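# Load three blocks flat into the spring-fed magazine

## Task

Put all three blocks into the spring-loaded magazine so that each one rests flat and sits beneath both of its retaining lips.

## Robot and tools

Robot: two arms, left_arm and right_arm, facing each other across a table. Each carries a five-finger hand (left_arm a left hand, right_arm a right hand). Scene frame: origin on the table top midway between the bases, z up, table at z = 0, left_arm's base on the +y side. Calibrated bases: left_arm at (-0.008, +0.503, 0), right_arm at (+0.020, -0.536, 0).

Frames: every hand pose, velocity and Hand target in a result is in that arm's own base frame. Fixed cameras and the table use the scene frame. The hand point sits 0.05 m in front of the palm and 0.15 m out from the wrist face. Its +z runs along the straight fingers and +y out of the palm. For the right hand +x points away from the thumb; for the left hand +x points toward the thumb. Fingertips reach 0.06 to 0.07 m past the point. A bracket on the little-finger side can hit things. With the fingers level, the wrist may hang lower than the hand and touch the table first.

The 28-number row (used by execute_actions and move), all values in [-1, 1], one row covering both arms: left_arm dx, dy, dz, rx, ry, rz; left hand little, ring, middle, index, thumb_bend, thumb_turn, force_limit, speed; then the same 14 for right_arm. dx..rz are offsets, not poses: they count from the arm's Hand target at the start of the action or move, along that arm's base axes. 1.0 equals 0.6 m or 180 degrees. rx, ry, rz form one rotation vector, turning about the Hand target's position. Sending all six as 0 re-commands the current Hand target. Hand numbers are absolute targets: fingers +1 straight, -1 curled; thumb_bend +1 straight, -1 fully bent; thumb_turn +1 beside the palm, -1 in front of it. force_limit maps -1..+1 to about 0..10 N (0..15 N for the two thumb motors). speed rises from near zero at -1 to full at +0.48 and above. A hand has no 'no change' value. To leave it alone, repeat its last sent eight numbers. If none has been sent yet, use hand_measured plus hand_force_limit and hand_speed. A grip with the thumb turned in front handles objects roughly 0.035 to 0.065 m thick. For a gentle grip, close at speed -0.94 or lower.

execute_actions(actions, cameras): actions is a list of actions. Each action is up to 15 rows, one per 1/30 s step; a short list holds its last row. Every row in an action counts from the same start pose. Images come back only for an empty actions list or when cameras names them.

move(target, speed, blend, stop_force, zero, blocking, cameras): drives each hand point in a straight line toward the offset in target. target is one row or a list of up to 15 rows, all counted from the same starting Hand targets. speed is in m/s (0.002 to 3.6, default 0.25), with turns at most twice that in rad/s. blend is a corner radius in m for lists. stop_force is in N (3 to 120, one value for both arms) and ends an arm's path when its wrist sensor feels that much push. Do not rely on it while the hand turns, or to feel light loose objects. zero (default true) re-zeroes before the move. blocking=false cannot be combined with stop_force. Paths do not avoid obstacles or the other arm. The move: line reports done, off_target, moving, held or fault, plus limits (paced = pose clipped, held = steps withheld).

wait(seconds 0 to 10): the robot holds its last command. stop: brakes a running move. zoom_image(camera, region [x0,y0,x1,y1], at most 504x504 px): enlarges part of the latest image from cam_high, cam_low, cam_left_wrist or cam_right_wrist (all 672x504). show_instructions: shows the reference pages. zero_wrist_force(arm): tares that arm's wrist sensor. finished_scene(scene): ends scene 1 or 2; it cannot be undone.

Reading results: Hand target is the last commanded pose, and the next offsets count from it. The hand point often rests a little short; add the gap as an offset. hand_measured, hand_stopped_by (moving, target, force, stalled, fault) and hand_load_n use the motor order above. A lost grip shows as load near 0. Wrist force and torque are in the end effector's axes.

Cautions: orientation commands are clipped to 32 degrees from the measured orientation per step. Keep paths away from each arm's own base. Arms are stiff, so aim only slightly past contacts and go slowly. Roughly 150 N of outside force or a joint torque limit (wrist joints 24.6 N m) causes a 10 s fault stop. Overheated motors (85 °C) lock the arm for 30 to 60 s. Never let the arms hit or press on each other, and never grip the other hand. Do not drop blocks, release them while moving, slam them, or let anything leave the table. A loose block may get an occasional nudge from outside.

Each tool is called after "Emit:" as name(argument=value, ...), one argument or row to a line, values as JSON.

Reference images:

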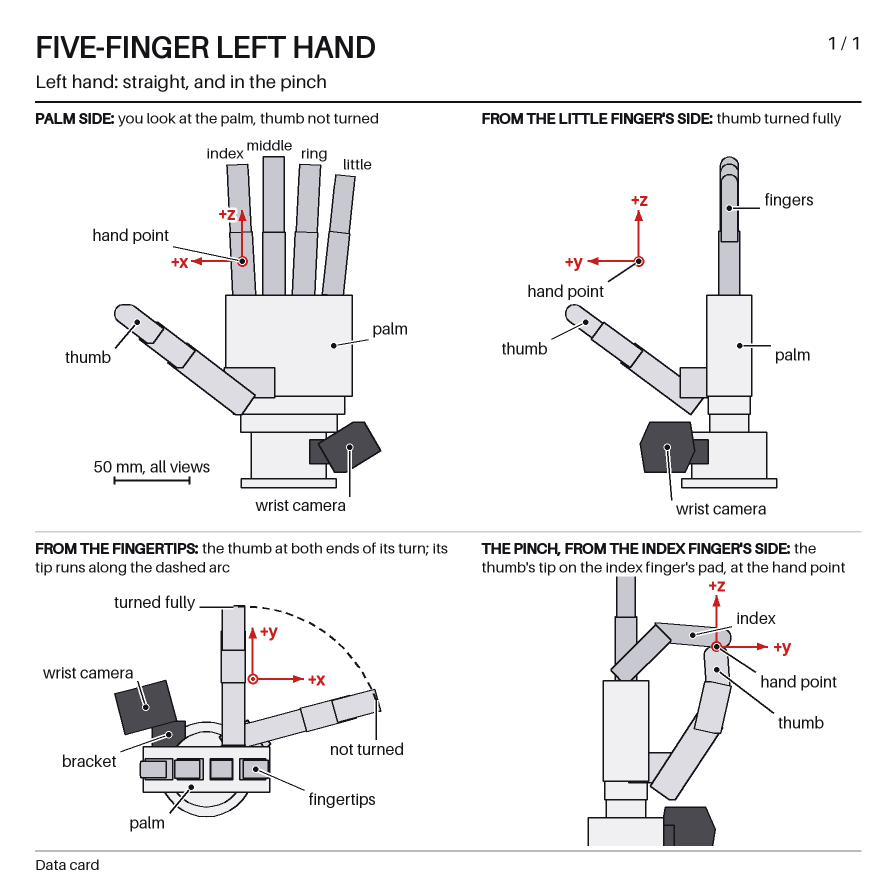

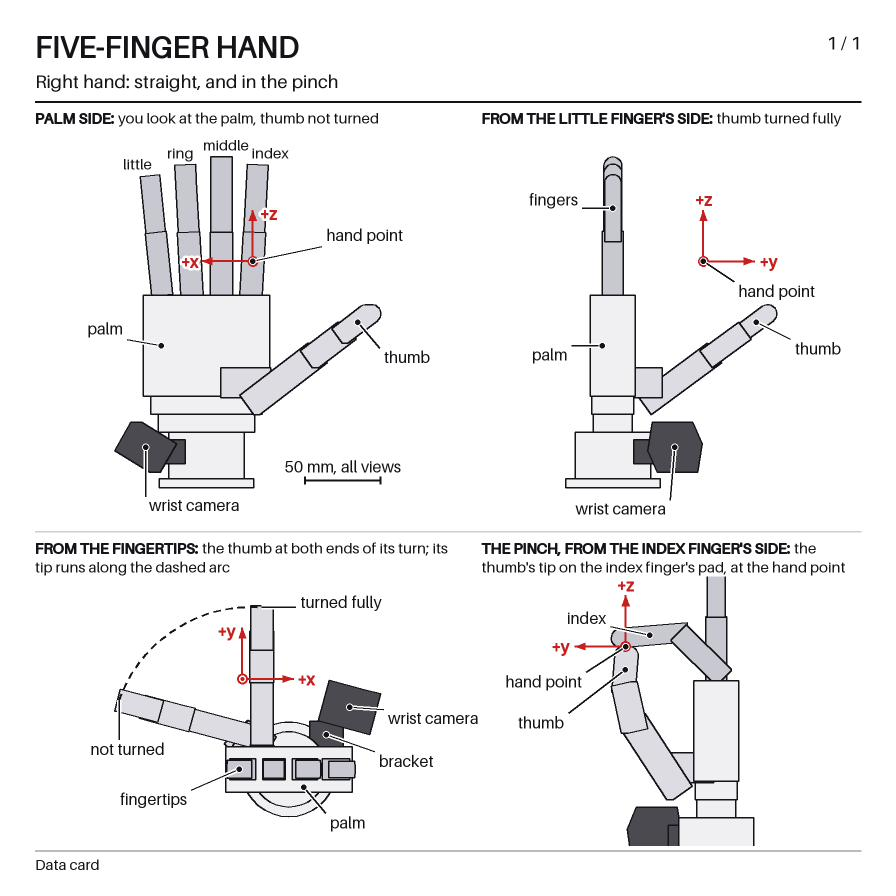

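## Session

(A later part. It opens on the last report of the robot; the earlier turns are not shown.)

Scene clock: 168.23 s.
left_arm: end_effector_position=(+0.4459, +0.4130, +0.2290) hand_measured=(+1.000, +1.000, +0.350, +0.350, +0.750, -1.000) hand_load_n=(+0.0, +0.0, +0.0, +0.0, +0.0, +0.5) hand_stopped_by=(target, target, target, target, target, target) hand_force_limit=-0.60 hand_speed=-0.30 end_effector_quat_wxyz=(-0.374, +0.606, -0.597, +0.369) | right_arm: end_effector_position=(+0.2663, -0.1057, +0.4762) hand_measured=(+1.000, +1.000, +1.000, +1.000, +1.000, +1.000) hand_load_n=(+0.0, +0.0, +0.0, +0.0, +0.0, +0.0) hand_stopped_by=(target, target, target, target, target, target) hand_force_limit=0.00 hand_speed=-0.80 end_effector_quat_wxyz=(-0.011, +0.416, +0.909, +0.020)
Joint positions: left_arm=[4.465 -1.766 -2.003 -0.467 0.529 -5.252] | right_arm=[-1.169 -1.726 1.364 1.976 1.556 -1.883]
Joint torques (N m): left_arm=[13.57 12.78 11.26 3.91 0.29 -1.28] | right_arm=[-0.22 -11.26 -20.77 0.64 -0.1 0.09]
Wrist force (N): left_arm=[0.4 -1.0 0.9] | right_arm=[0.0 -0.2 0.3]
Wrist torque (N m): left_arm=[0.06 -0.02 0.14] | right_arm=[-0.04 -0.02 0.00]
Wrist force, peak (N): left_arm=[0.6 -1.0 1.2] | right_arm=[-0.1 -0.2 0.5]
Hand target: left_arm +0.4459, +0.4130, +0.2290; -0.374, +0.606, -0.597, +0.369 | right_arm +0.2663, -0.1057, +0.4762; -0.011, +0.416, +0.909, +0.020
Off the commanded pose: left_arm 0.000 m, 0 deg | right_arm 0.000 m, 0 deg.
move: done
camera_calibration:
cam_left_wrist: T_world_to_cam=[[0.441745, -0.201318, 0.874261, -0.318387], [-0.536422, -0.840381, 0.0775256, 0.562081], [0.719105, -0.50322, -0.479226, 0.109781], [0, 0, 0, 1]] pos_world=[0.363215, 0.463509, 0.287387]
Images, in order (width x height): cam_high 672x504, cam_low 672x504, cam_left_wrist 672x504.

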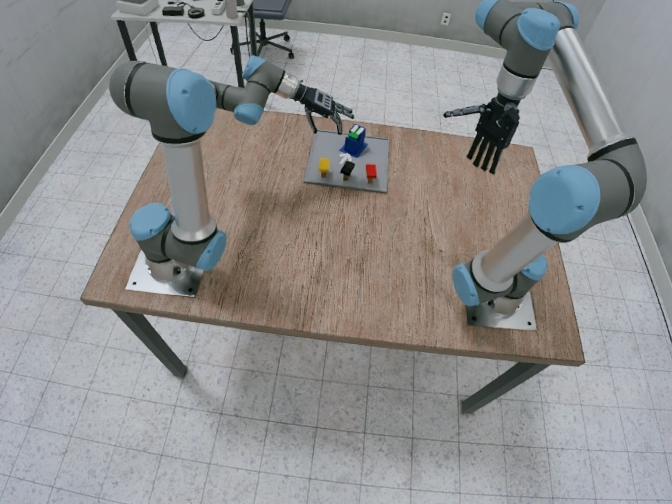

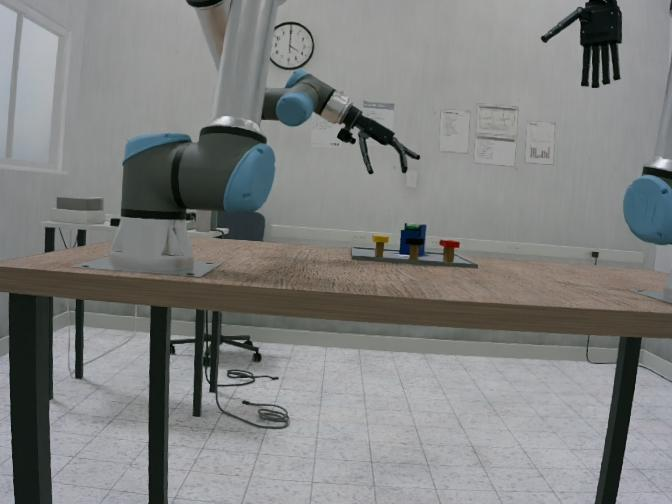

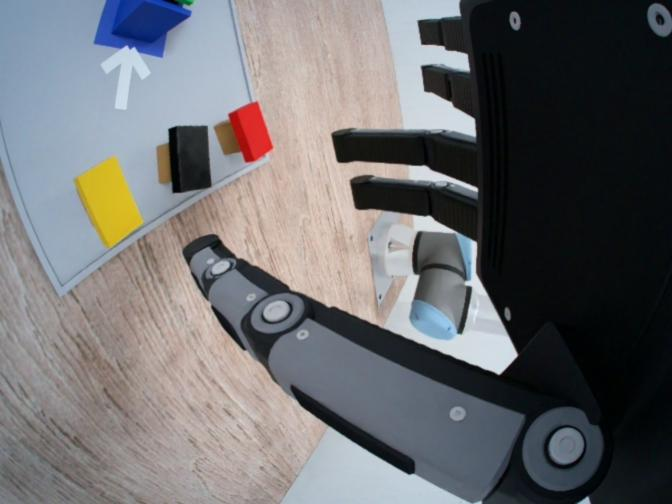

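Emit:
move(
  target=[0.0027,-0.0075,-0.19,0,0,0.0024,1,1,0.35,0.35,0.75,-1,-0.6,-0.3,0,0,0,0,0,0,1,1,1,1,1,1,0,-0.8],
  speed=0.2,
  cameras=["cam_low", "cam_left_wrist"],
)

Emit:
zoom_image(
  camera="cam_left_wrist",
  region=[100, 60, 420, 310],
)

Emit:
zoom_image(
  camera="cam_low",
  region=[320, 170, 420, 270],
)

Scene clock: 174.90 s.
left_arm: end_effector_position=(+0.4475, +0.4085, +0.1151) hand_measured=(+1.000, +1.000, +0.350, +0.350, +0.750, -1.000) hand_load_n=(+0.0, +0.0, +0.0, +0.0, +0.0, +0.0) hand_stopped_by=(target, target, target, target, target, target) hand_force_limit=-0.60 hand_speed=-0.30 end_effector_quat_wxyz=(-0.376, +0.609, -0.595, +0.367) end_effector_velocity=(+0.000, +0.001, +0.000) end_effector_angular_velocity=(+0.002, +0.000, +0.001) | right_arm: end_effector_position=(+0.2663, -0.1057, +0.4762) hand_measured=(+1.000, +1.000, +1.000, +1.000, +1.000, +1.000) hand_load_n=(+0.0, +0.0, +0.0, +0.0, +0.0, +0.0) hand_stopped_by=(target, target, target, target, target, target) hand_force_limit=0.00 hand_speed=-0.80 end_effector_quat_wxyz=(-0.011, +0.416, +0.909, +0.020)
Joint positions: left_arm=[4.459 -1.978 -2.115 -0.123 0.535 -5.275] | right_arm=[-1.169 -1.726 1.364 1.976 1.556 -1.883]
Joint velocities: left_arm=[0 -0.001 0 0.005 0.001 -0.001] | right_arm=[within noise]
Joint torques (N m): left_arm=[-12.18 16.29 6.73 4.38 0.59 -1.32] | right_arm=[-0.64 -11.2 -20.97 0.59 -0.08 0.18]
Wrist force (N): left_arm=[0.3 -0.8 1.0] | right_arm=[0.0 -0.2 -0.1]
Wrist torque (N m): left_arm=[0.10 -0.01 0.13] | right_arm=[-0.03 -0.01 -0.01]
Wrist force, peak (N): left_arm=[0.3 -1.8 0.5] | right_arm=[-0.1 -0.4 0.2]
Hand target: left_arm +0.4475, +0.4085, +0.1150; -0.376, +0.609, -0.595, +0.367 | right_arm +0.2663, -0.1057, +0.4762; -0.011, +0.416, +0.909, +0.020
Off the commanded pose: left_arm 0.000 m, 0 deg | right_arm 0.000 m, 0 deg.
move: done
camera_calibration:
cam_left_wrist: T_world_to_cam=[[0.443278, -0.197869, 0.874273, -0.222544], [-0.529914, -0.844499, 0.0775487, 0.566724], [0.722978, -0.497665, -0.479201, 0.0477281], [0, 0, 0, 1]] pos_world=[0.364457, 0.458315, 0.173487]
Images, in order (width x height): cam_low 672x504, cam_left_wrist 672x504.

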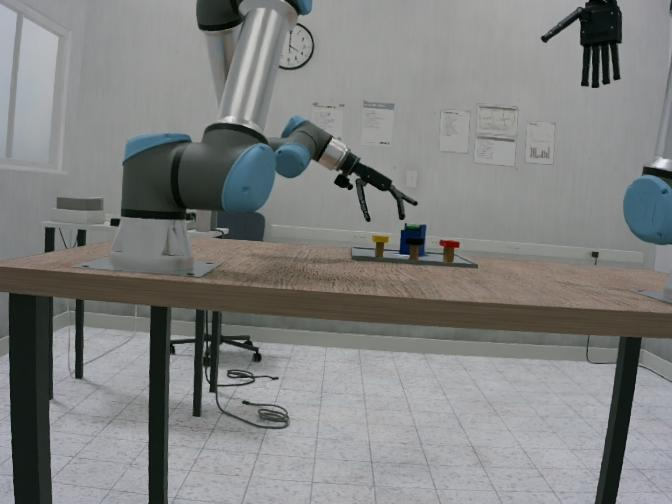

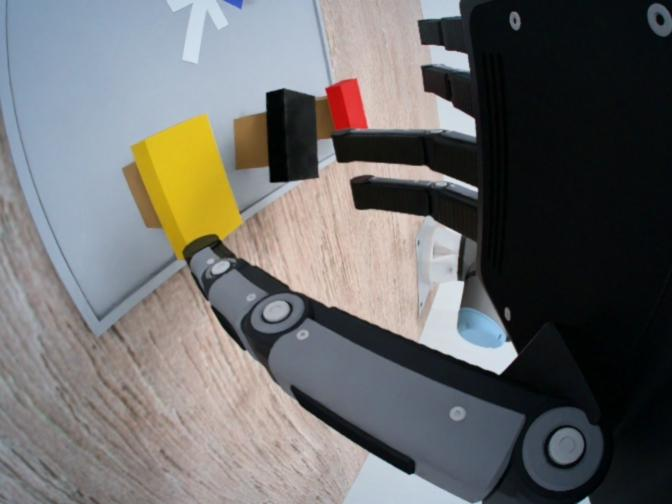

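Scaled by 1.575 from the camera's 672x504 image, which has a finer 960x720 frame.

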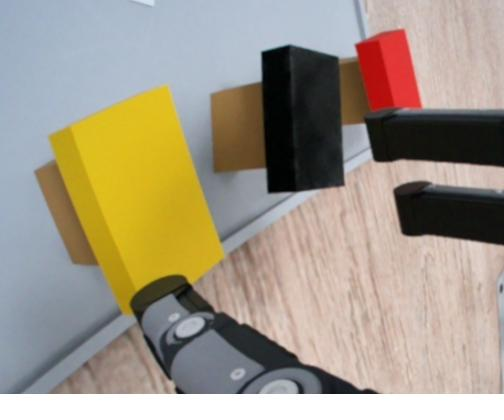

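Scaled by 5.040 from the camera's 672x504 image, which has a finer 960x720 frame.

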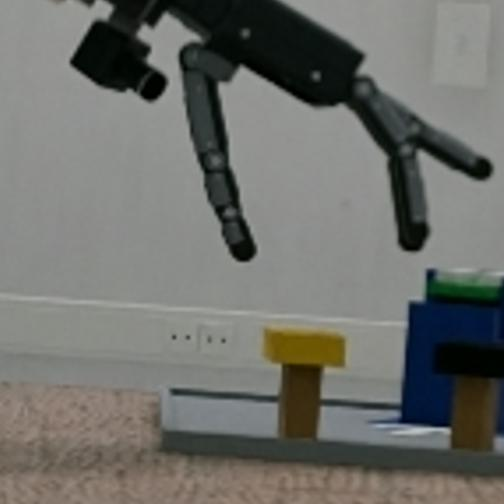

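Emit:
move(
  target=[-0.01,0,0,0,0,0,1,1,0.1,0.1,0.45,-1,-0.6,-0.3,0,0,0,0,0,0,1,1,1,1,1,1,0,-0.8],
  speed=0.2,
  cameras=["cam_low", "cam_left_wrist"],
)

Emit:
zoom_image(
  camera="cam_left_wrist",
  region=[100, 60, 420, 310],
)

Emit:
zoom_image(
  camera="cam_low",
  region=[340, 190, 420, 270],
)

Scene clock: 177.83 s.
left_arm: end_effector_position=(+0.4416, +0.4085, +0.1150) hand_measured=(+1.000, +1.000, +0.100, +0.100, +0.450, -1.000) hand_load_n=(+0.0, +0.0, +0.0, +0.0, +0.5, +0.0) hand_stopped_by=(target, target, target, target, target, target) hand_force_limit=-0.60 hand_speed=-0.30 end_effector_quat_wxyz=(-0.376, +0.609, -0.595, +0.367) | right_arm: end_effector_position=(+0.2663, -0.1057, +0.4762) hand_measured=(+1.000, +1.000, +1.000, +1.000, +1.000, +1.000) hand_load_n=(+0.0, +0.0, +0.0, +0.0, +0.0, +0.0) hand_stopped_by=(target, target, target, target, target, target) hand_force_limit=0.00 hand_speed=-0.80 end_effector_quat_wxyz=(-0.011, +0.416, +0.909, +0.020)
Joint positions: left_arm=[4.471 -1.968 -2.125 -0.139 0.53 -5.255] | right_arm=[-1.169 -1.726 1.364 1.976 1.556 -1.883]
Joint torques (N m): left_arm=[12.97 41.97 6.24 0.78 -2.73 1.77] | right_arm=[0.02 -11.36 -21.25 0.61 -0.07 0.11]
Wrist force (N): left_arm=[0.7 -0.9 0.8] | right_arm=[0.1 -0.2 0.3]
Wrist torque (N m): left_arm=[0.10 -0.09 0.02] | right_arm=[-0.04 -0.03 0.00]
Wrist force, peak (N): left_arm=[0.5 -1.1 1.1] | right_arm=[0.0 0.0 0.4]
Hand target: left_arm +0.4415, +0.4085, +0.1150; -0.376, +0.609, -0.595, +0.367 | right_arm +0.2663, -0.1057, +0.4762; -0.011, +0.416, +0.909, +0.020
Off the commanded pose: left_arm 0.000 m, 0 deg | right_arm 0.000 m, 0 deg.
move: done
camera_calibration:
cam_left_wrist: T_world_to_cam=[[0.443251, -0.197902, 0.874279, -0.219818], [-0.529772, -0.844601, 0.0774055, 0.563626], [0.723097, -0.497478, -0.479213, 0.0518186], [0, 0, 0, 1]] pos_world=[0.358558, 0.458315, 0.173387]
Images, in order (width x height): cam_low 672x504, cam_left_wrist 672x504.

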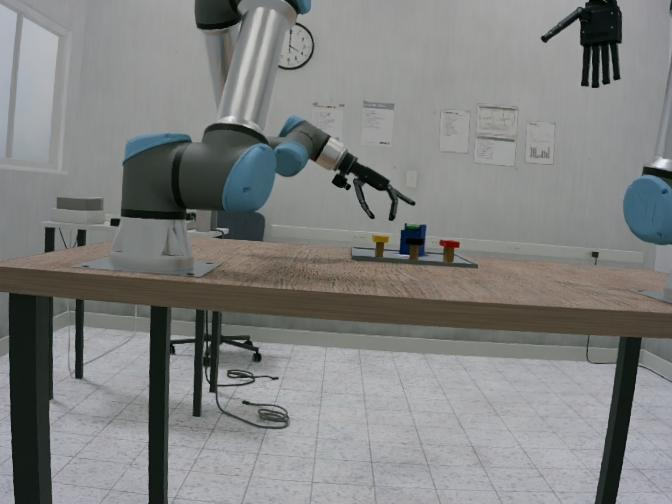

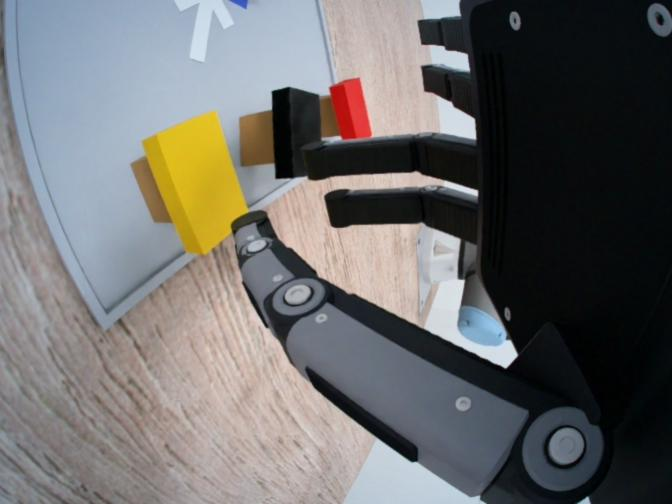

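Scaled by 1.575 from the camera's 672x504 image, which has a finer 960x720 frame.

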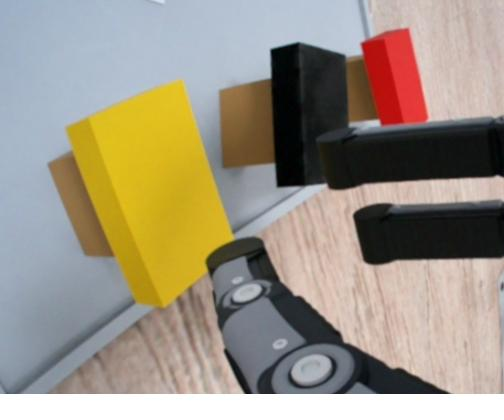

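Scaled by 6.300 from the camera's 672x504 image, which has a finer 960x720 frame.

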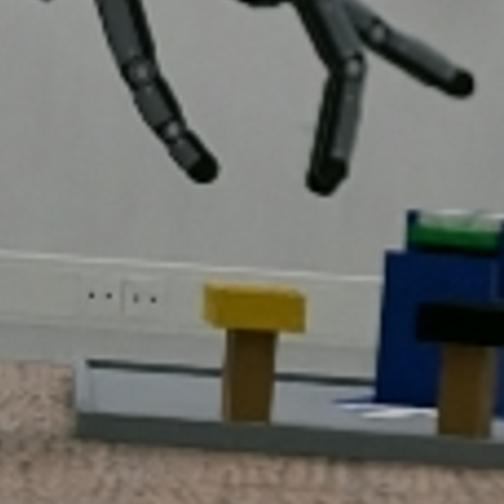

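Emit:
move(
  target=[-0.0067,0,0,0,-0.0333,0,1,1,0.35,0.35,0.75,-1,-0.6,-0.3,0,0,0,0,0,0,1,1,1,1,1,1,0,-0.8],
  speed=0.2,
)

Emit:
move(
  target=[0,0,-0.0617,0,0,0,1,1,0.35,0.35,0.75,-1,-0.6,-0.3,0,0,0,0,0,0,1,1,1,1,1,1,0,-0.8],
  speed=0.1,
  cameras=["cam_low", "cam_left_wrist"],
)

Emit:
zoom_image(
  camera="cam_left_wrist",
  region=[100, 60, 420, 310],
)

Emit:
zoom_image(
  camera="cam_low",
  region=[340, 190, 420, 270],
)

Scene clock: 183.87 s.
left_arm: end_effector_position=(+0.4375, +0.4085, +0.1150) hand_measured=(+1.000, +1.000, +0.350, +0.350, +0.750, -1.000) hand_load_n=(+0.0, +0.0, +0.0, +0.0, +0.0, +0.0) hand_stopped_by=(target, target, target, target, target, target) hand_force_limit=-0.60 hand_speed=-0.30 end_effector_quat_wxyz=(-0.406, +0.589, -0.574, +0.398) | right_arm: end_effector_position=(+0.2663, -0.1057, +0.4762) hand_measured=(+1.000, +1.000, +1.000, +1.000, +1.000, +1.000) hand_load_n=(+0.0, +0.0, +0.0, +0.0, +0.0, +0.0) hand_stopped_by=(target, target, target, target, target, target) hand_force_limit=0.00 hand_speed=-0.80 end_effector_quat_wxyz=(-0.011, +0.416, +0.909, +0.020)
Joint positions: left_arm=[4.513 -2.016 -2.157 -0.012 0.42 -5.282] | right_arm=[-1.169 -1.726 1.364 1.976 1.556 -1.883]
Joint torques (N m): left_arm=[12.33 17.38 3.92 4.1 -3.37 -1.1] | right_arm=[-0.56 -10.86 -21.41 0.54 -0.12 0.19]
Wrist force (N): left_arm=[0.5 -1.2 0.7] | right_arm=[0.1 -0.1 0.3]
Wrist torque (N m): left_arm=[0.08 -0.03 0.17] | right_arm=[-0.04 -0.02 0.00]
Wrist force, peak (N): left_arm=[0.6 -0.9 1.4] | right_arm=[-0.1 -0.2 0.4]
Hand target: left_arm +0.4375, +0.4085, +0.1150; -0.406, +0.589, -0.574, +0.398 | right_arm +0.2663, -0.1057, +0.4762; -0.011, +0.416, +0.909, +0.020
Off the commanded pose: left_arm 0.000 m, 0 deg | right_arm 0.000 m, 0 deg.
move: done

Scene clock: 185.00 s.
left_arm: end_effector_position=(+0.4374, +0.4085, +0.0780) hand_measured=(+1.000, +1.000, +0.350, +0.350, +0.750, -1.000) hand_load_n=(+0.0, -0.5, +0.0, +0.0, +0.0, +0.0) hand_stopped_by=(target, target, target, target, target, target) hand_force_limit=-0.60 hand_speed=-0.30 end_effector_quat_wxyz=(-0.406, +0.589, -0.574, +0.399) | right_arm: end_effector_position=(+0.2663, -0.1057, +0.4762) hand_measured=(+1.000, +1.000, +1.000, +1.000, +1.000, +1.000) hand_load_n=(+0.0, +0.0, +0.0, +0.0, +0.0, +0.0) hand_stopped_by=(target, target, target, target, target, target) hand_force_limit=0.00 hand_speed=-0.80 end_effector_quat_wxyz=(-0.011, +0.416, +0.909, +0.020)
Joint positions: left_arm=[4.513 -2.109 -2.165 0.088 0.42 -5.283] | right_arm=[-1.169 -1.726 1.364 1.976 1.556 -1.883]
Joint torques (N m): left_arm=[-12.49 19.32 18.91 4.19 -1.7 -1.1] | right_arm=[-0.25 -11.14 -21.3 0.55 -0.13 0.11]
Wrist force (N): left_arm=[0.3 -1.1 0.6] | right_arm=[-0.2 -0.3 0.1]
Wrist torque (N m): left_arm=[0.11 -0.02 0.17] | right_arm=[-0.05 0.02 -0.02]
Wrist force, peak (N): left_arm=[0.6 -1.8 1.2] | right_arm=[-0.3 -0.2 0.3]
Hand target: left_arm +0.4375, +0.4085, +0.0780; -0.406, +0.589, -0.574, +0.398 | right_arm +0.2663, -0.1057, +0.4762; -0.011, +0.416, +0.909, +0.020
Off the commanded pose: left_arm 0.000 m, 0 deg | right_arm 0.000 m, 0 deg.
move: done
camera_calibration:
cam_left_wrist: T_world_to_cam=[[0.349558, -0.197755, 0.915807, -0.147994], [-0.535018, -0.844558, 0.0218433, 0.57087], [0.769133, -0.497608, -0.401025, 0.0109504], [0, 0, 0, 1]] pos_world=[0.348736, 0.458315, 0.127455]
Images, in order (width x height): cam_low 672x504, cam_left_wrist 672x504.

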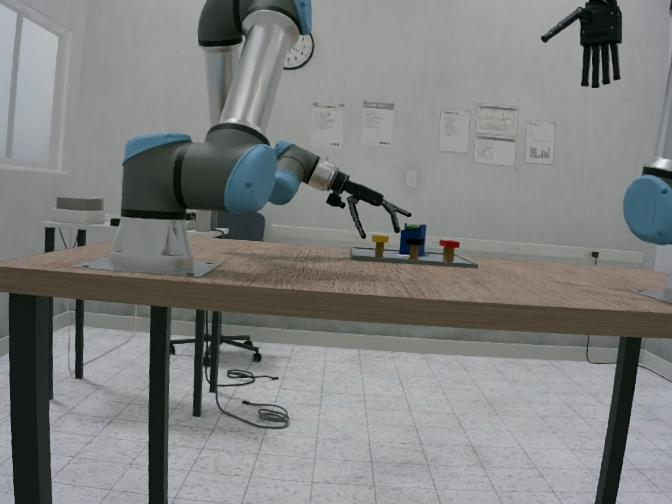

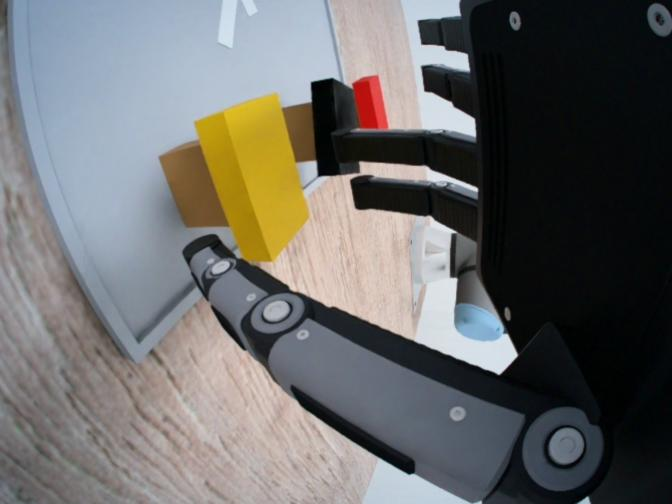

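Scaled by 1.575 from the camera's 672x504 image, which has a finer 960x720 frame.

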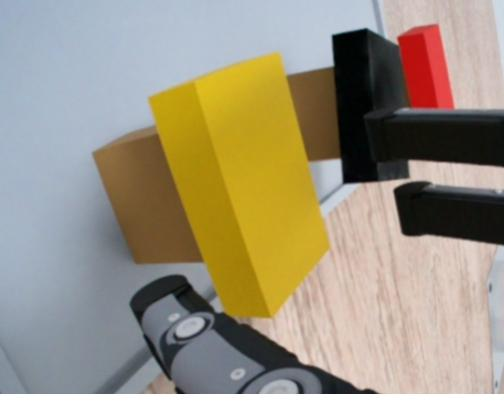

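Scaled by 6.300 from the camera's 672x504 image, which has a finer 960x720 frame.

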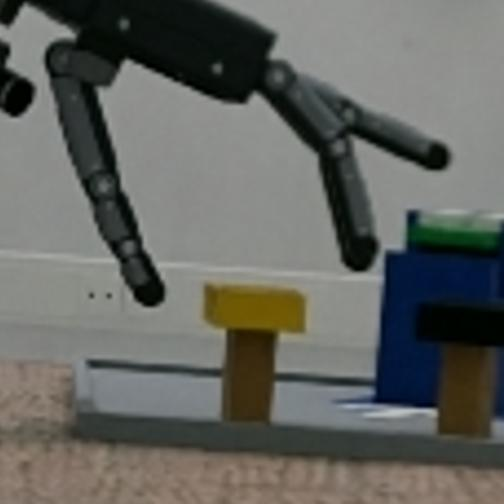

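Emit:
move(
  target=[0,0,-0.0217,0,0,0,1,1,0.35,0.35,0.75,-1,-0.6,-0.3,0,0,0,0,0,0,1,1,1,1,1,1,0,-0.8],
  speed=0.1,
)

Emit:
move(
  target=[0,0,0,0,0,0,1,1,0.15,0.15,0.57,-1,-0.5,-0.6,0,0,0,0,0,0,1,1,1,1,1,1,0,-0.8],
  speed=0.1,
  cameras=["cam_low", "cam_left_wrist"],
)

Emit:
zoom_image(
  camera="cam_left_wrist",
  region=[100, 60, 420, 310],
)

Emit:
zoom_image(
  camera="cam_low",
  region=[340, 190, 420, 270],
)

Scene clock: 187.50 s.
left_arm: end_effector_position=(+0.4374, +0.4085, +0.0651) hand_measured=(+1.000, +1.000, +0.350, +0.350, +0.750, -1.000) hand_load_n=(+0.0, +0.0, +0.0, +0.0, -0.5, +0.0) hand_stopped_by=(target, target, target, target, target, target) hand_force_limit=-0.60 hand_speed=-0.30 end_effector_quat_wxyz=(-0.406, +0.589, -0.574, +0.399) | right_arm: end_effector_position=(+0.2663, -0.1057, +0.4762) hand_measured=(+1.000, +1.000, +1.000, +1.000, +1.000, +1.000) hand_load_n=(+0.0, +0.0, +0.0, +0.0, +0.0, +0.0) hand_stopped_by=(target, target, target, target, target, target) hand_force_limit=0.00 hand_speed=-0.80 end_effector_quat_wxyz=(-0.011, +0.416, +0.909, +0.020)
Joint positions: left_arm=[4.513 -2.143 -2.165 0.122 0.42 -5.283] | right_arm=[-1.169 -1.726 1.364 1.976 1.556 -1.883]
Joint torques (N m): left_arm=[-7.37 20.24 10.23 4.14 -0.04 -1.04] | right_arm=[-0.26 -11.74 -21.81 0.53 -0.07 0.07]
Wrist force (N): left_arm=[0.3 -1.5 0.9] | right_arm=[-0.1 -0.3 0.3]
Wrist torque (N m): left_arm=[0.02 -0.01 0.16] | right_arm=[-0.05 0.00 -0.01]
Wrist force, peak (N): left_arm=[0.3 -1.6 1.0] | right_arm=[-0.1 -0.2 0.4]
Hand target: left_arm +0.4375, +0.4085, +0.0650; -0.406, +0.589, -0.574, +0.398 | right_arm +0.2663, -0.1057, +0.4762; -0.011, +0.416, +0.909, +0.020
Off the commanded pose: left_arm 0.000 m, 0 deg | right_arm 0.000 m, 0 deg.
move: done

Scene clock: 188.10 s.
left_arm: end_effector_position=(+0.4375, +0.4085, +0.0650) hand_measured=(+1.000, +1.000, +0.150, +0.150, +0.570, -1.000) hand_load_n=(+0.0, +0.0, +0.0, +0.0, +0.0, +0.0) hand_stopped_by=(target, target, target, target, target, target) hand_force_limit=-0.50 hand_speed=-0.60 end_effector_quat_wxyz=(-0.406, +0.589, -0.574, +0.398) | right_arm: end_effector_position=(+0.2663, -0.1057, +0.4762) hand_measured=(+1.000, +1.000, +1.000, +1.000, +1.000, +1.000) hand_load_n=(+0.0, +0.0, +0.0, +0.0, +0.0, +0.0) hand_stopped_by=(target, target, target, target, target, target) hand_force_limit=0.00 hand_speed=-0.80 end_effector_quat_wxyz=(-0.011, +0.416, +0.909, +0.020)
Joint positions: left_arm=[4.513 -2.143 -2.165 0.123 0.42 -5.283] | right_arm=[-1.169 -1.726 1.364 1.976 1.556 -1.883]
Joint torques (N m): left_arm=[-7.18 20.04 17.74 4.08 -0.03 -1.08] | right_arm=[-0.38 -10.91 -21.48 0.49 -0.1 0.17]
Wrist force (N): left_arm=[0.5 -1.1 1.2] | right_arm=[0.0 -0.1 0.1]
Wrist torque (N m): left_arm=[0.05 -0.02 0.16] | right_arm=[-0.02 0.00 -0.01]
Wrist force, peak (N): left_arm=[0.4 -1.7 1.2] | right_arm=[-0.2 0.0 0.3]
Hand target: left_arm +0.4375, +0.4085, +0.0650; -0.406, +0.589, -0.574, +0.398 | right_arm +0.2663, -0.1057, +0.4762; -0.011, +0.416, +0.909, +0.020
Off the commanded pose: left_arm 0.000 m, 0 deg | right_arm 0.000 m, 0 deg.
move: done
camera_calibration:
cam_left_wrist: T_world_to_cam=[[0.349578, -0.197879, 0.915772, -0.135942], [-0.535048, -0.844542, 0.0217569, 0.571168], [0.769103, -0.497588, -0.401108, 0.00570709], [0, 0, 0, 1]] pos_world=[0.348735, 0.458315, 0.114355]
Images, in order (width x height): cam_low 672x504, cam_left_wrist 672x504.

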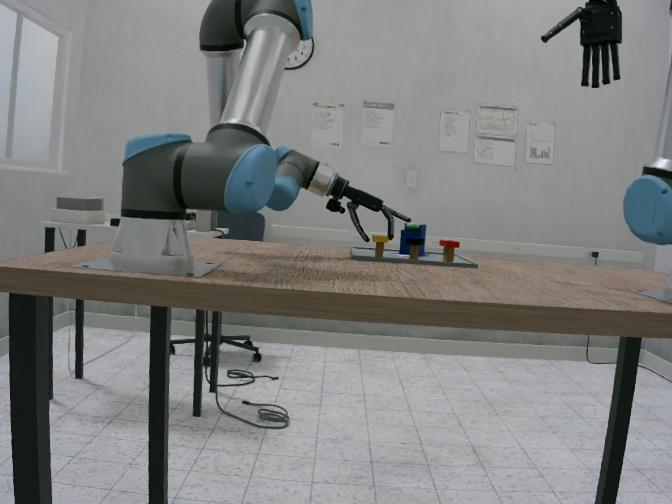

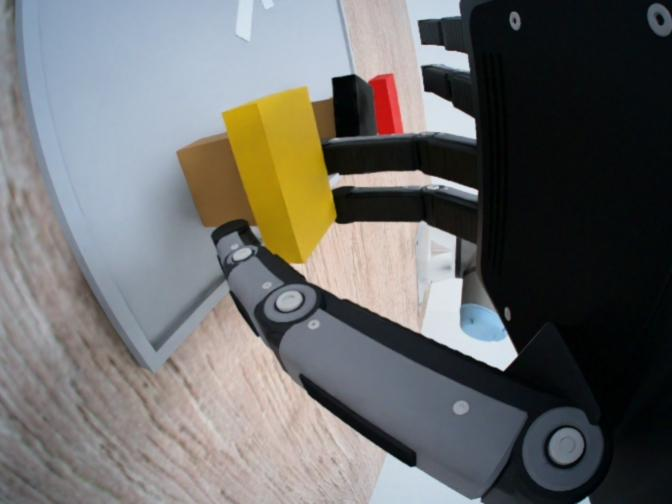

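Scaled by 1.575 from the camera's 672x504 image, which has a finer 960x720 frame.

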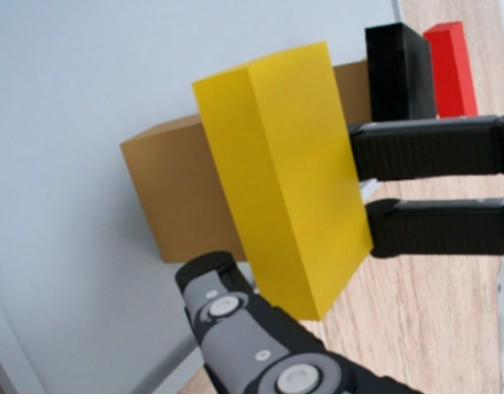

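Scaled by 6.300 from the camera's 672x504 image, which has a finer 960x720 frame.

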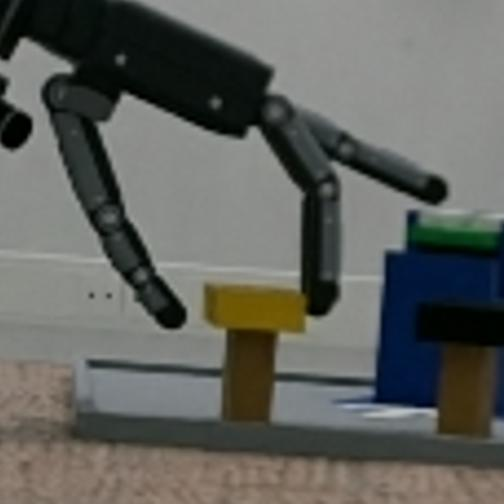

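Emit:
move(
  target=[0,0,0,0,0,0,1,1,0.15,0.15,0.2,-1,-0.4,-0.8,0,0,0,0,0,0,1,1,1,1,1,1,0,-0.8],
  speed=0.1,
  cameras=["cam_low", "cam_left_wrist"],
)

Emit:
zoom_image(
  camera="cam_left_wrist",
  region=[100, 60, 420, 310],
)

Emit:
zoom_image(
  camera="cam_low",
  region=[340, 190, 420, 270],
)

Scene clock: 190.57 s.
left_arm: end_effector_position=(+0.4375, +0.4085, +0.0650) hand_measured=(+1.000, +1.000, +0.150, +0.150, +0.298, -1.000) hand_load_n=(+0.0, +0.0, +4.0, +2.0, +6.0, +0.5) hand_stopped_by=(target, target, target, target, force, target) hand_force_limit=-0.40 hand_speed=-0.80 end_effector_quat_wxyz=(-0.406, +0.589, -0.574, +0.398) | right_arm: end_effector_position=(+0.2663, -0.1057, +0.4762) hand_measured=(+1.000, +1.000, +1.000, +1.000, +1.000, +1.000) hand_load_n=(+0.0, +0.0, +0.0, +0.0, +0.0, +0.0) hand_stopped_by=(target, target, target, target, target, target) hand_force_limit=0.00 hand_speed=-0.80 end_effector_quat_wxyz=(-0.011, +0.416, +0.909, +0.020)
Joint positions: left_arm=[4.513 -2.143 -2.165 0.123 0.42 -5.283] | right_arm=[-1.169 -1.726 1.364 1.976 1.556 -1.883]
Joint torques (N m): left_arm=[-9.06 19.13 18.03 4.3 0.18 -1.29] | right_arm=[-0.16 -11.56 -21.61 0.58 -0.11 0.14]
Wrist force (N): left_arm=[0.4 -0.7 0.9] | right_arm=[-0.1 -0.3 0.2]
Wrist torque (N m): left_arm=[0.08 -0.02 0.15] | right_arm=[-0.05 0.01 -0.02]
Wrist force, peak (N): left_arm=[0.4 -1.2 1.4] | right_arm=[-0.3 -0.1 0.3]
Hand target: left_arm +0.4375, +0.4085, +0.0650; -0.406, +0.589, -0.574, +0.398 | right_arm +0.2663, -0.1057, +0.4762; -0.011, +0.416, +0.909, +0.020
Off the commanded pose: left_arm 0.000 m, 0 deg | right_arm 0.000 m, 0 deg.
move: done
camera_calibration:
cam_left_wrist: T_world_to_cam=[[0.349578, -0.197879, 0.915772, -0.135942], [-0.535048, -0.844542, 0.0217569, 0.571168], [0.769103, -0.497588, -0.401108, 0.00570709], [0, 0, 0, 1]] pos_world=[0.348735, 0.458315, 0.114355]
Images, in order (width x height): cam_low 672x504, cam_left_wrist 672x504.

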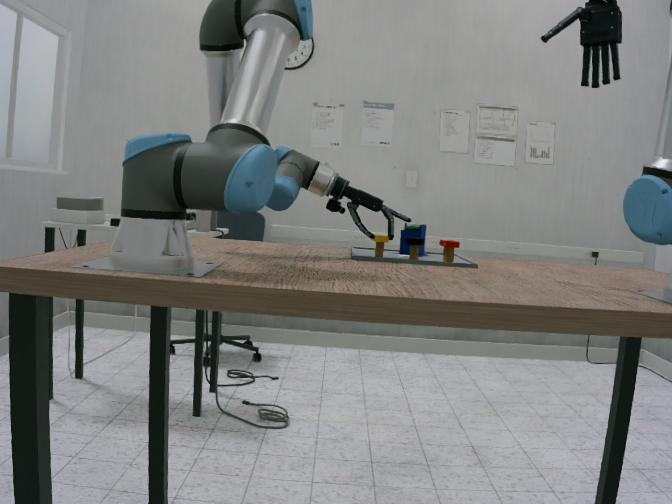

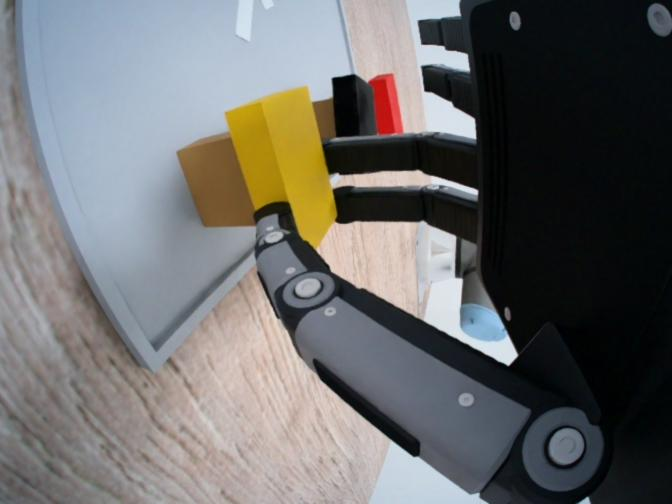

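Scaled by 1.575 from the camera's 672x504 image, which has a finer 960x720 frame.

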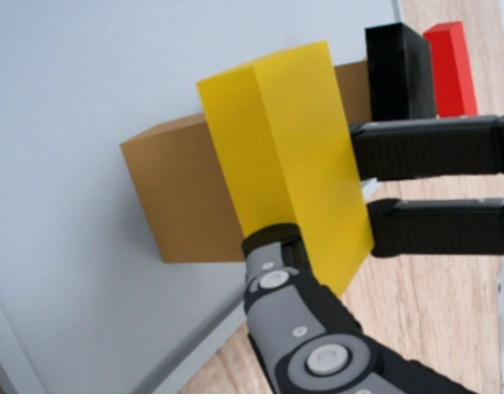

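Scaled by 6.300 from the camera's 672x504 image, which has a finer 960x720 frame.

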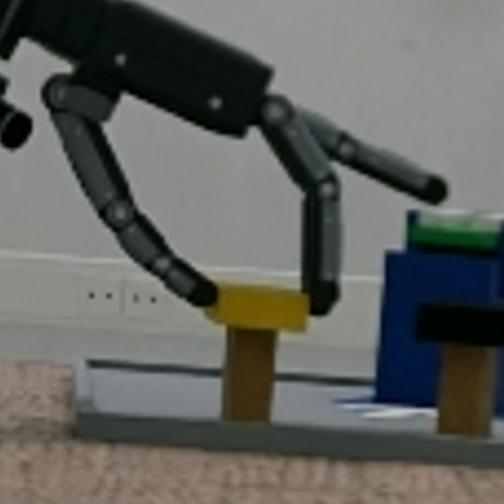

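Emit:
move(
  target=[0,0,0,0,0,0,1,1,0.15,0.15,0.5,-1,-0.4,-0.5,0,0,0,0,0,0,1,1,1,1,1,1,0,-0.8],
  speed=0.1,
)

Emit:
move(
  target=[0,0,-0.005,0,0,0,1,1,0.15,0.15,0.5,-1,-0.4,-0.5,0,0,0,0,0,0,1,1,1,1,1,1,0,-0.8],
  speed=0.05,
)

Emit:
move(
  target=[0,0,0,0,0,0,1,1,0.15,0.15,0.1,-1,0.07,-0.85,0,0,0,0,0,0,1,1,1,1,1,1,0,-0.8],
  speed=0.05,
  cameras=["cam_low", "cam_left_wrist"],
)

Emit:
zoom_image(
  camera="cam_left_wrist",
  region=[100, 60, 420, 310],
)

Emit:
zoom_image(
  camera="cam_low",
  region=[340, 190, 420, 270],
)

Scene clock: 192.73 s.
left_arm: end_effector_position=(+0.4375, +0.4085, +0.0650) hand_measured=(+1.000, +1.000, +0.150, +0.150, +0.500, -1.000) hand_load_n=(+0.0, +0.0, +0.0, +0.0, +0.0, +0.0) hand_stopped_by=(target, target, target, target, target, target) hand_force_limit=-0.40 hand_speed=-0.50 end_effector_quat_wxyz=(-0.406, +0.589, -0.574, +0.398) | right_arm: end_effector_position=(+0.2663, -0.1057, +0.4762) hand_measured=(+1.000, +1.000, +1.000, +1.000, +1.000, +1.000) hand_load_n=(+0.0, +0.0, +0.0, +0.0, +0.0, +0.0) hand_stopped_by=(target, target, target, target, target, target) hand_force_limit=0.00 hand_speed=-0.80 end_effector_quat_wxyz=(-0.011, +0.416, +0.909, +0.020)
Joint positions: left_arm=[4.513 -2.143 -2.165 0.123 0.42 -5.283] | right_arm=[-1.169 -1.726 1.364 1.976 1.556 -1.883]
Joint torques (N m): left_arm=[-10.36 22.82 17.62 4.2 0.19 -1.03] | right_arm=[-0.05 -11.16 -21.34 0.61 -0.03 0.15]
Wrist force (N): left_arm=[0.1 -1.3 1.1] | right_arm=[0.0 -0.2 0.3]
Wrist torque (N m): left_arm=[0.05 0.03 0.14] | right_arm=[-0.04 -0.01 0.00]
Wrist force, peak (N): left_arm=[0.4 -1.4 1.2] | right_arm=[-0.2 -0.1 0.4]
Hand target: left_arm +0.4375, +0.4085, +0.0650; -0.406, +0.589, -0.574, +0.398 | right_arm +0.2663, -0.1057, +0.4762; -0.011, +0.416, +0.909, +0.020
Off the commanded pose: left_arm 0.000 m, 0 deg | right_arm 0.000 m, 0 deg.
move: done

Scene clock: 193.47 s.
left_arm: end_effector_position=(+0.4375, +0.4085, +0.0621) hand_measured=(+1.000, +1.000, +0.150, +0.150, +0.500, -1.000) hand_load_n=(+0.0, -0.5, +0.0, +0.5, +0.0, +0.0) hand_stopped_by=(target, target, target, target, target, target) hand_force_limit=-0.40 hand_speed=-0.50 end_effector_quat_wxyz=(-0.406, +0.589, -0.574, +0.398) | right_arm: end_effector_position=(+0.2663, -0.1057, +0.4762) hand_measured=(+1.000, +1.000, +1.000, +1.000, +1.000, +1.000) hand_load_n=(+0.0, +0.0, +0.0, +0.0, +0.0, +0.0) hand_stopped_by=(target, target, target, target, target, target) hand_force_limit=0.00 hand_speed=-0.80 end_effector_quat_wxyz=(-0.011, +0.416, +0.909, +0.020)
Joint positions: left_arm=[4.513 -2.15 -2.165 0.13 0.42 -5.283] | right_arm=[-1.169 -1.726 1.364 1.976 1.556 -1.883]
Joint torques (N m): left_arm=[-9.4 18.04 17.14 4.64 -0.09 0.67] | right_arm=[-0.07 -11.38 -21.17 0.56 -0.09 0.07]
Wrist force (N): left_arm=[0.2 -1.2 1.3] | right_arm=[0.0 0.0 0.2]
Wrist torque (N m): left_arm=[0.06 0.03 0.14] | right_arm=[-0.01 -0.01 0.00]
Wrist force, peak (N): left_arm=[0.3 -1.6 1.2] | right_arm=[0.1 -0.3 0.3]
Hand target: left_arm +0.4375, +0.4085, +0.0620; -0.406, +0.589, -0.574, +0.398 | right_arm +0.2663, -0.1057, +0.4762; -0.011, +0.416, +0.909, +0.020
Off the commanded pose: left_arm 0.000 m, 0 deg | right_arm 0.000 m, 0 deg.
move: done

Scene clock: 194.67 s.
left_arm: end_effector_position=(+0.4375, +0.4085, +0.0620) hand_measured=(+1.000, +1.000, +0.150, +0.150, +0.298, -1.000) hand_load_n=(+0.0, +0.0, +4.0, +3.5, +9.0, +0.0) hand_stopped_by=(target, target, target, target, force, target) hand_force_limit=0.07 hand_speed=-0.85 end_effector_quat_wxyz=(-0.406, +0.589, -0.574, +0.398) | right_arm: end_effector_position=(+0.2663, -0.1057, +0.4762) hand_measured=(+1.000, +1.000, +1.000, +1.000, +1.000, +1.000) hand_load_n=(+0.0, +0.0, +0.0, +0.0, +0.0, +0.0) hand_stopped_by=(target, target, target, target, target, target) hand_force_limit=0.00 hand_speed=-0.80 end_effector_quat_wxyz=(-0.011, +0.416, +0.909, +0.020)
Joint positions: left_arm=[4.513 -2.151 -2.165 0.131 0.42 -5.283] | right_arm=[-1.169 -1.726 1.364 1.976 1.556 -1.883]
Joint torques (N m): left_arm=[-11.52 20.25 18.09 4.34 -0.02 -1.16] | right_arm=[0.17 -10.81 -21.44 0.56 0 0.07]
Wrist force (N): left_arm=[0.5 -0.9 1.2] | right_arm=[-0.1 -0.3 0.1]
Wrist torque (N m): left_arm=[0.03 -0.01 0.15] | right_arm=[-0.05 0.01 -0.02]
Wrist force, peak (N): left_arm=[0.5 -1.6 1.6] | right_arm=[-0.4 0.0 0.1]
Hand target: left_arm +0.4375, +0.4085, +0.0620; -0.406, +0.589, -0.574, +0.398 | right_arm +0.2663, -0.1057, +0.4762; -0.011, +0.416, +0.909, +0.020
Off the commanded pose: left_arm 0.000 m, 0 deg | right_arm 0.000 m, 0 deg.
move: done
camera_calibration:
cam_left_wrist: T_world_to_cam=[[0.349578, -0.197879, 0.915772, -0.133195], [-0.535048, -0.844542, 0.0217569, 0.571234], [0.769103, -0.497588, -0.401108, 0.00450377], [0, 0, 0, 1]] pos_world=[0.348735, 0.458315, 0.111355]
Images, in order (width x height): cam_low 672x504, cam_left_wrist 672x504.

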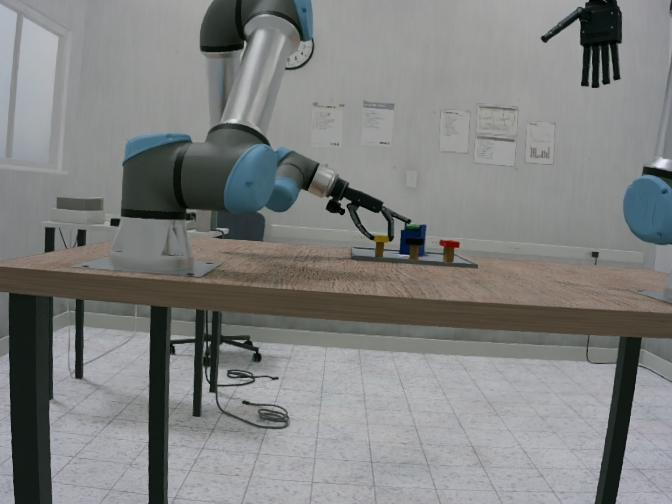

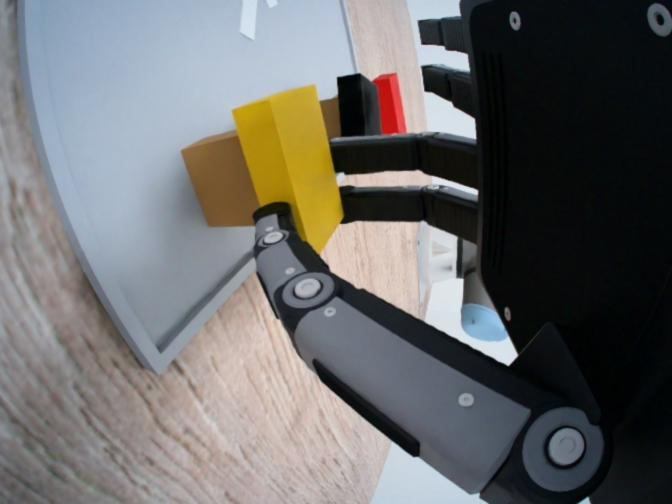

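Scaled by 1.575 from the camera's 672x504 image, which has a finer 960x720 frame.

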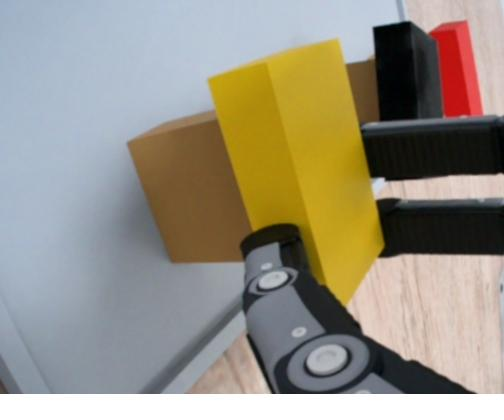

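Scaled by 6.300 from the camera's 672x504 image, which has a finer 960x720 frame.

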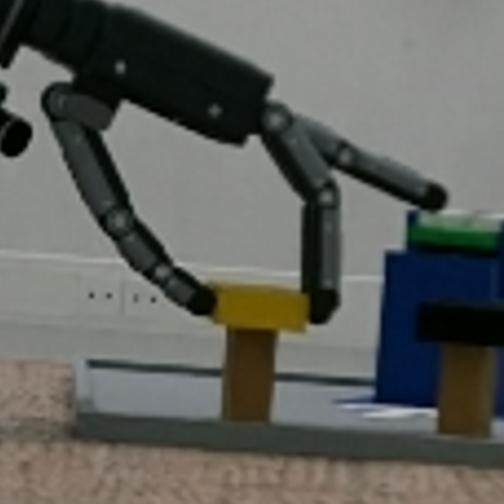

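Emit:
move(
  target=[0,0,0.11,0,0,0,1,1,0.15,0.15,0.1,-1,0.07,-0.85,0,0,0,0,0,0,1,1,1,1,1,1,0,-0.8],
  speed=0.12,
  cameras=["cam_low", "cam_left_wrist"],
)

Emit:
zoom_image(
  camera="cam_left_wrist",
  region=[100, 60, 420, 310],
)

Emit:
zoom_image(
  camera="cam_low",
  region=[340, 150, 460, 270],
)

Scene clock: 196.47 s.
left_arm: end_effector_position=(+0.4375, +0.4085, +0.1279) hand_measured=(+1.000, +1.000, +0.150, +0.150, +0.298, -1.000) hand_load_n=(+0.0, +0.0, +4.0, +3.5, +8.5, +0.5) hand_stopped_by=(target, target, target, target, force, target) hand_force_limit=0.07 hand_speed=-0.85 end_effector_quat_wxyz=(-0.406, +0.589, -0.574, +0.398) end_effector_velocity=(+0.001, +0.000, +0.001) end_effector_angular_velocity=(-0.001, +0.000, -0.002) | right_arm: end_effector_position=(+0.2663, -0.1057, +0.4762) hand_measured=(+1.000, +1.000, +1.000, +1.000, +1.000, +1.000) hand_load_n=(+0.0, +0.0, +0.0, +0.0, +0.0, +0.0) hand_stopped_by=(target, target, target, target, target, target) hand_force_limit=0.00 hand_speed=-0.80 end_effector_quat_wxyz=(-0.011, +0.416, +0.909, +0.020)
Joint positions: left_arm=[4.513 -1.986 -2.152 -0.047 0.42 -5.283] | right_arm=[-1.169 -1.726 1.364 1.976 1.556 -1.883]
Joint velocities: left_arm=[-0.002 0.001 0.001 -0.005 0 0.001] | right_arm=[within noise]
Joint torques (N m): left_arm=[13.24 43.27 20.66 0.38 -1.22 1.68] | right_arm=[-0.28 -11.15 -21.61 0.62 -0.1 0.14]
Wrist force (N): left_arm=[0.4 -0.6 1.3] | right_arm=[0.0 -0.1 0.3]
Wrist torque (N m): left_arm=[0.07 0.00 0.01] | right_arm=[-0.03 -0.01 0.00]
Wrist force, peak (N): left_arm=[0.3 -1.4 1.1] | right_arm=[-0.3 -0.1 0.2]
Hand target: left_arm +0.4375, +0.4085, +0.1280; -0.406, +0.589, -0.574, +0.398 | right_arm +0.2663, -0.1057, +0.4762; -0.011, +0.416, +0.909, +0.020
Off the commanded pose: left_arm 0.000 m, 0 deg | right_arm 0.000 m, 0 deg.
move: done
camera_calibration:
cam_left_wrist: T_world_to_cam=[[0.349547, -0.197902, 0.915779, -0.193524], [-0.534954, -0.844603, 0.0216675, 0.569811], [0.769182, -0.497474, -0.401097, 0.0308543], [0, 0, 0, 1]] pos_world=[0.348736, 0.458315, 0.177254]
Images, in order (width x height): cam_low 672x504, cam_left_wrist 672x504.

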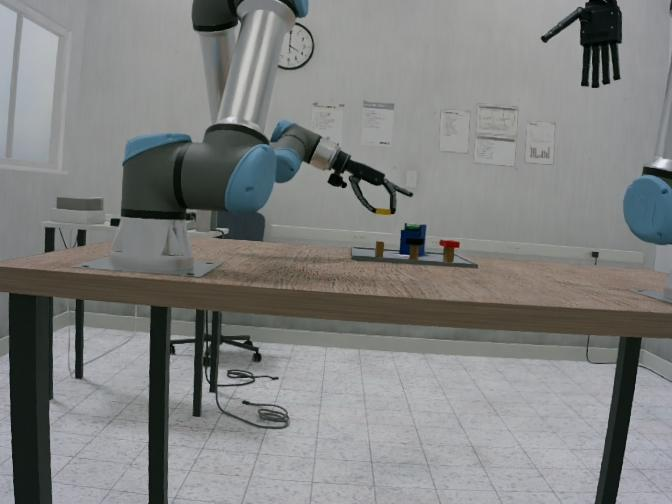

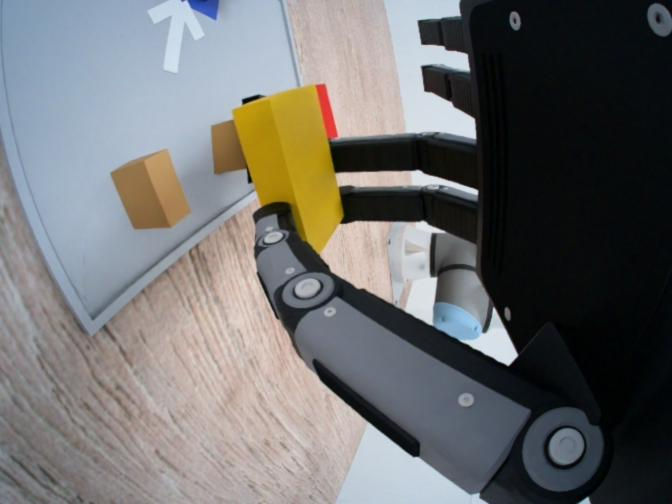

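Scaled by 1.575 from the camera's 672x504 image, which has a finer 960x720 frame.

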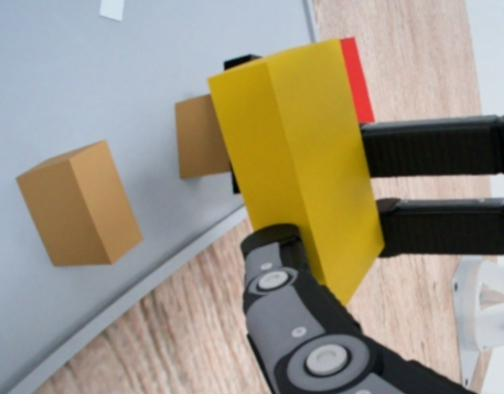

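Scaled by 4.200 from the camera's 672x504 image, which has a finer 960x720 frame.

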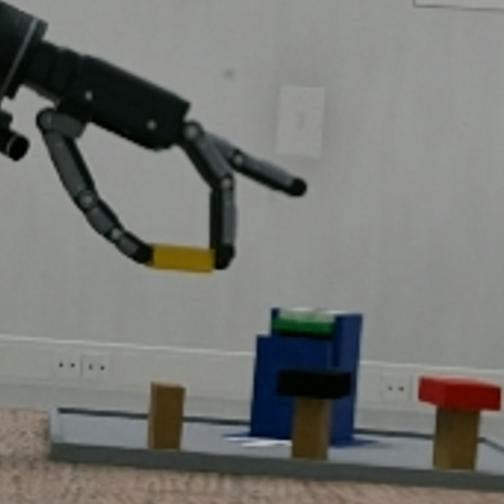

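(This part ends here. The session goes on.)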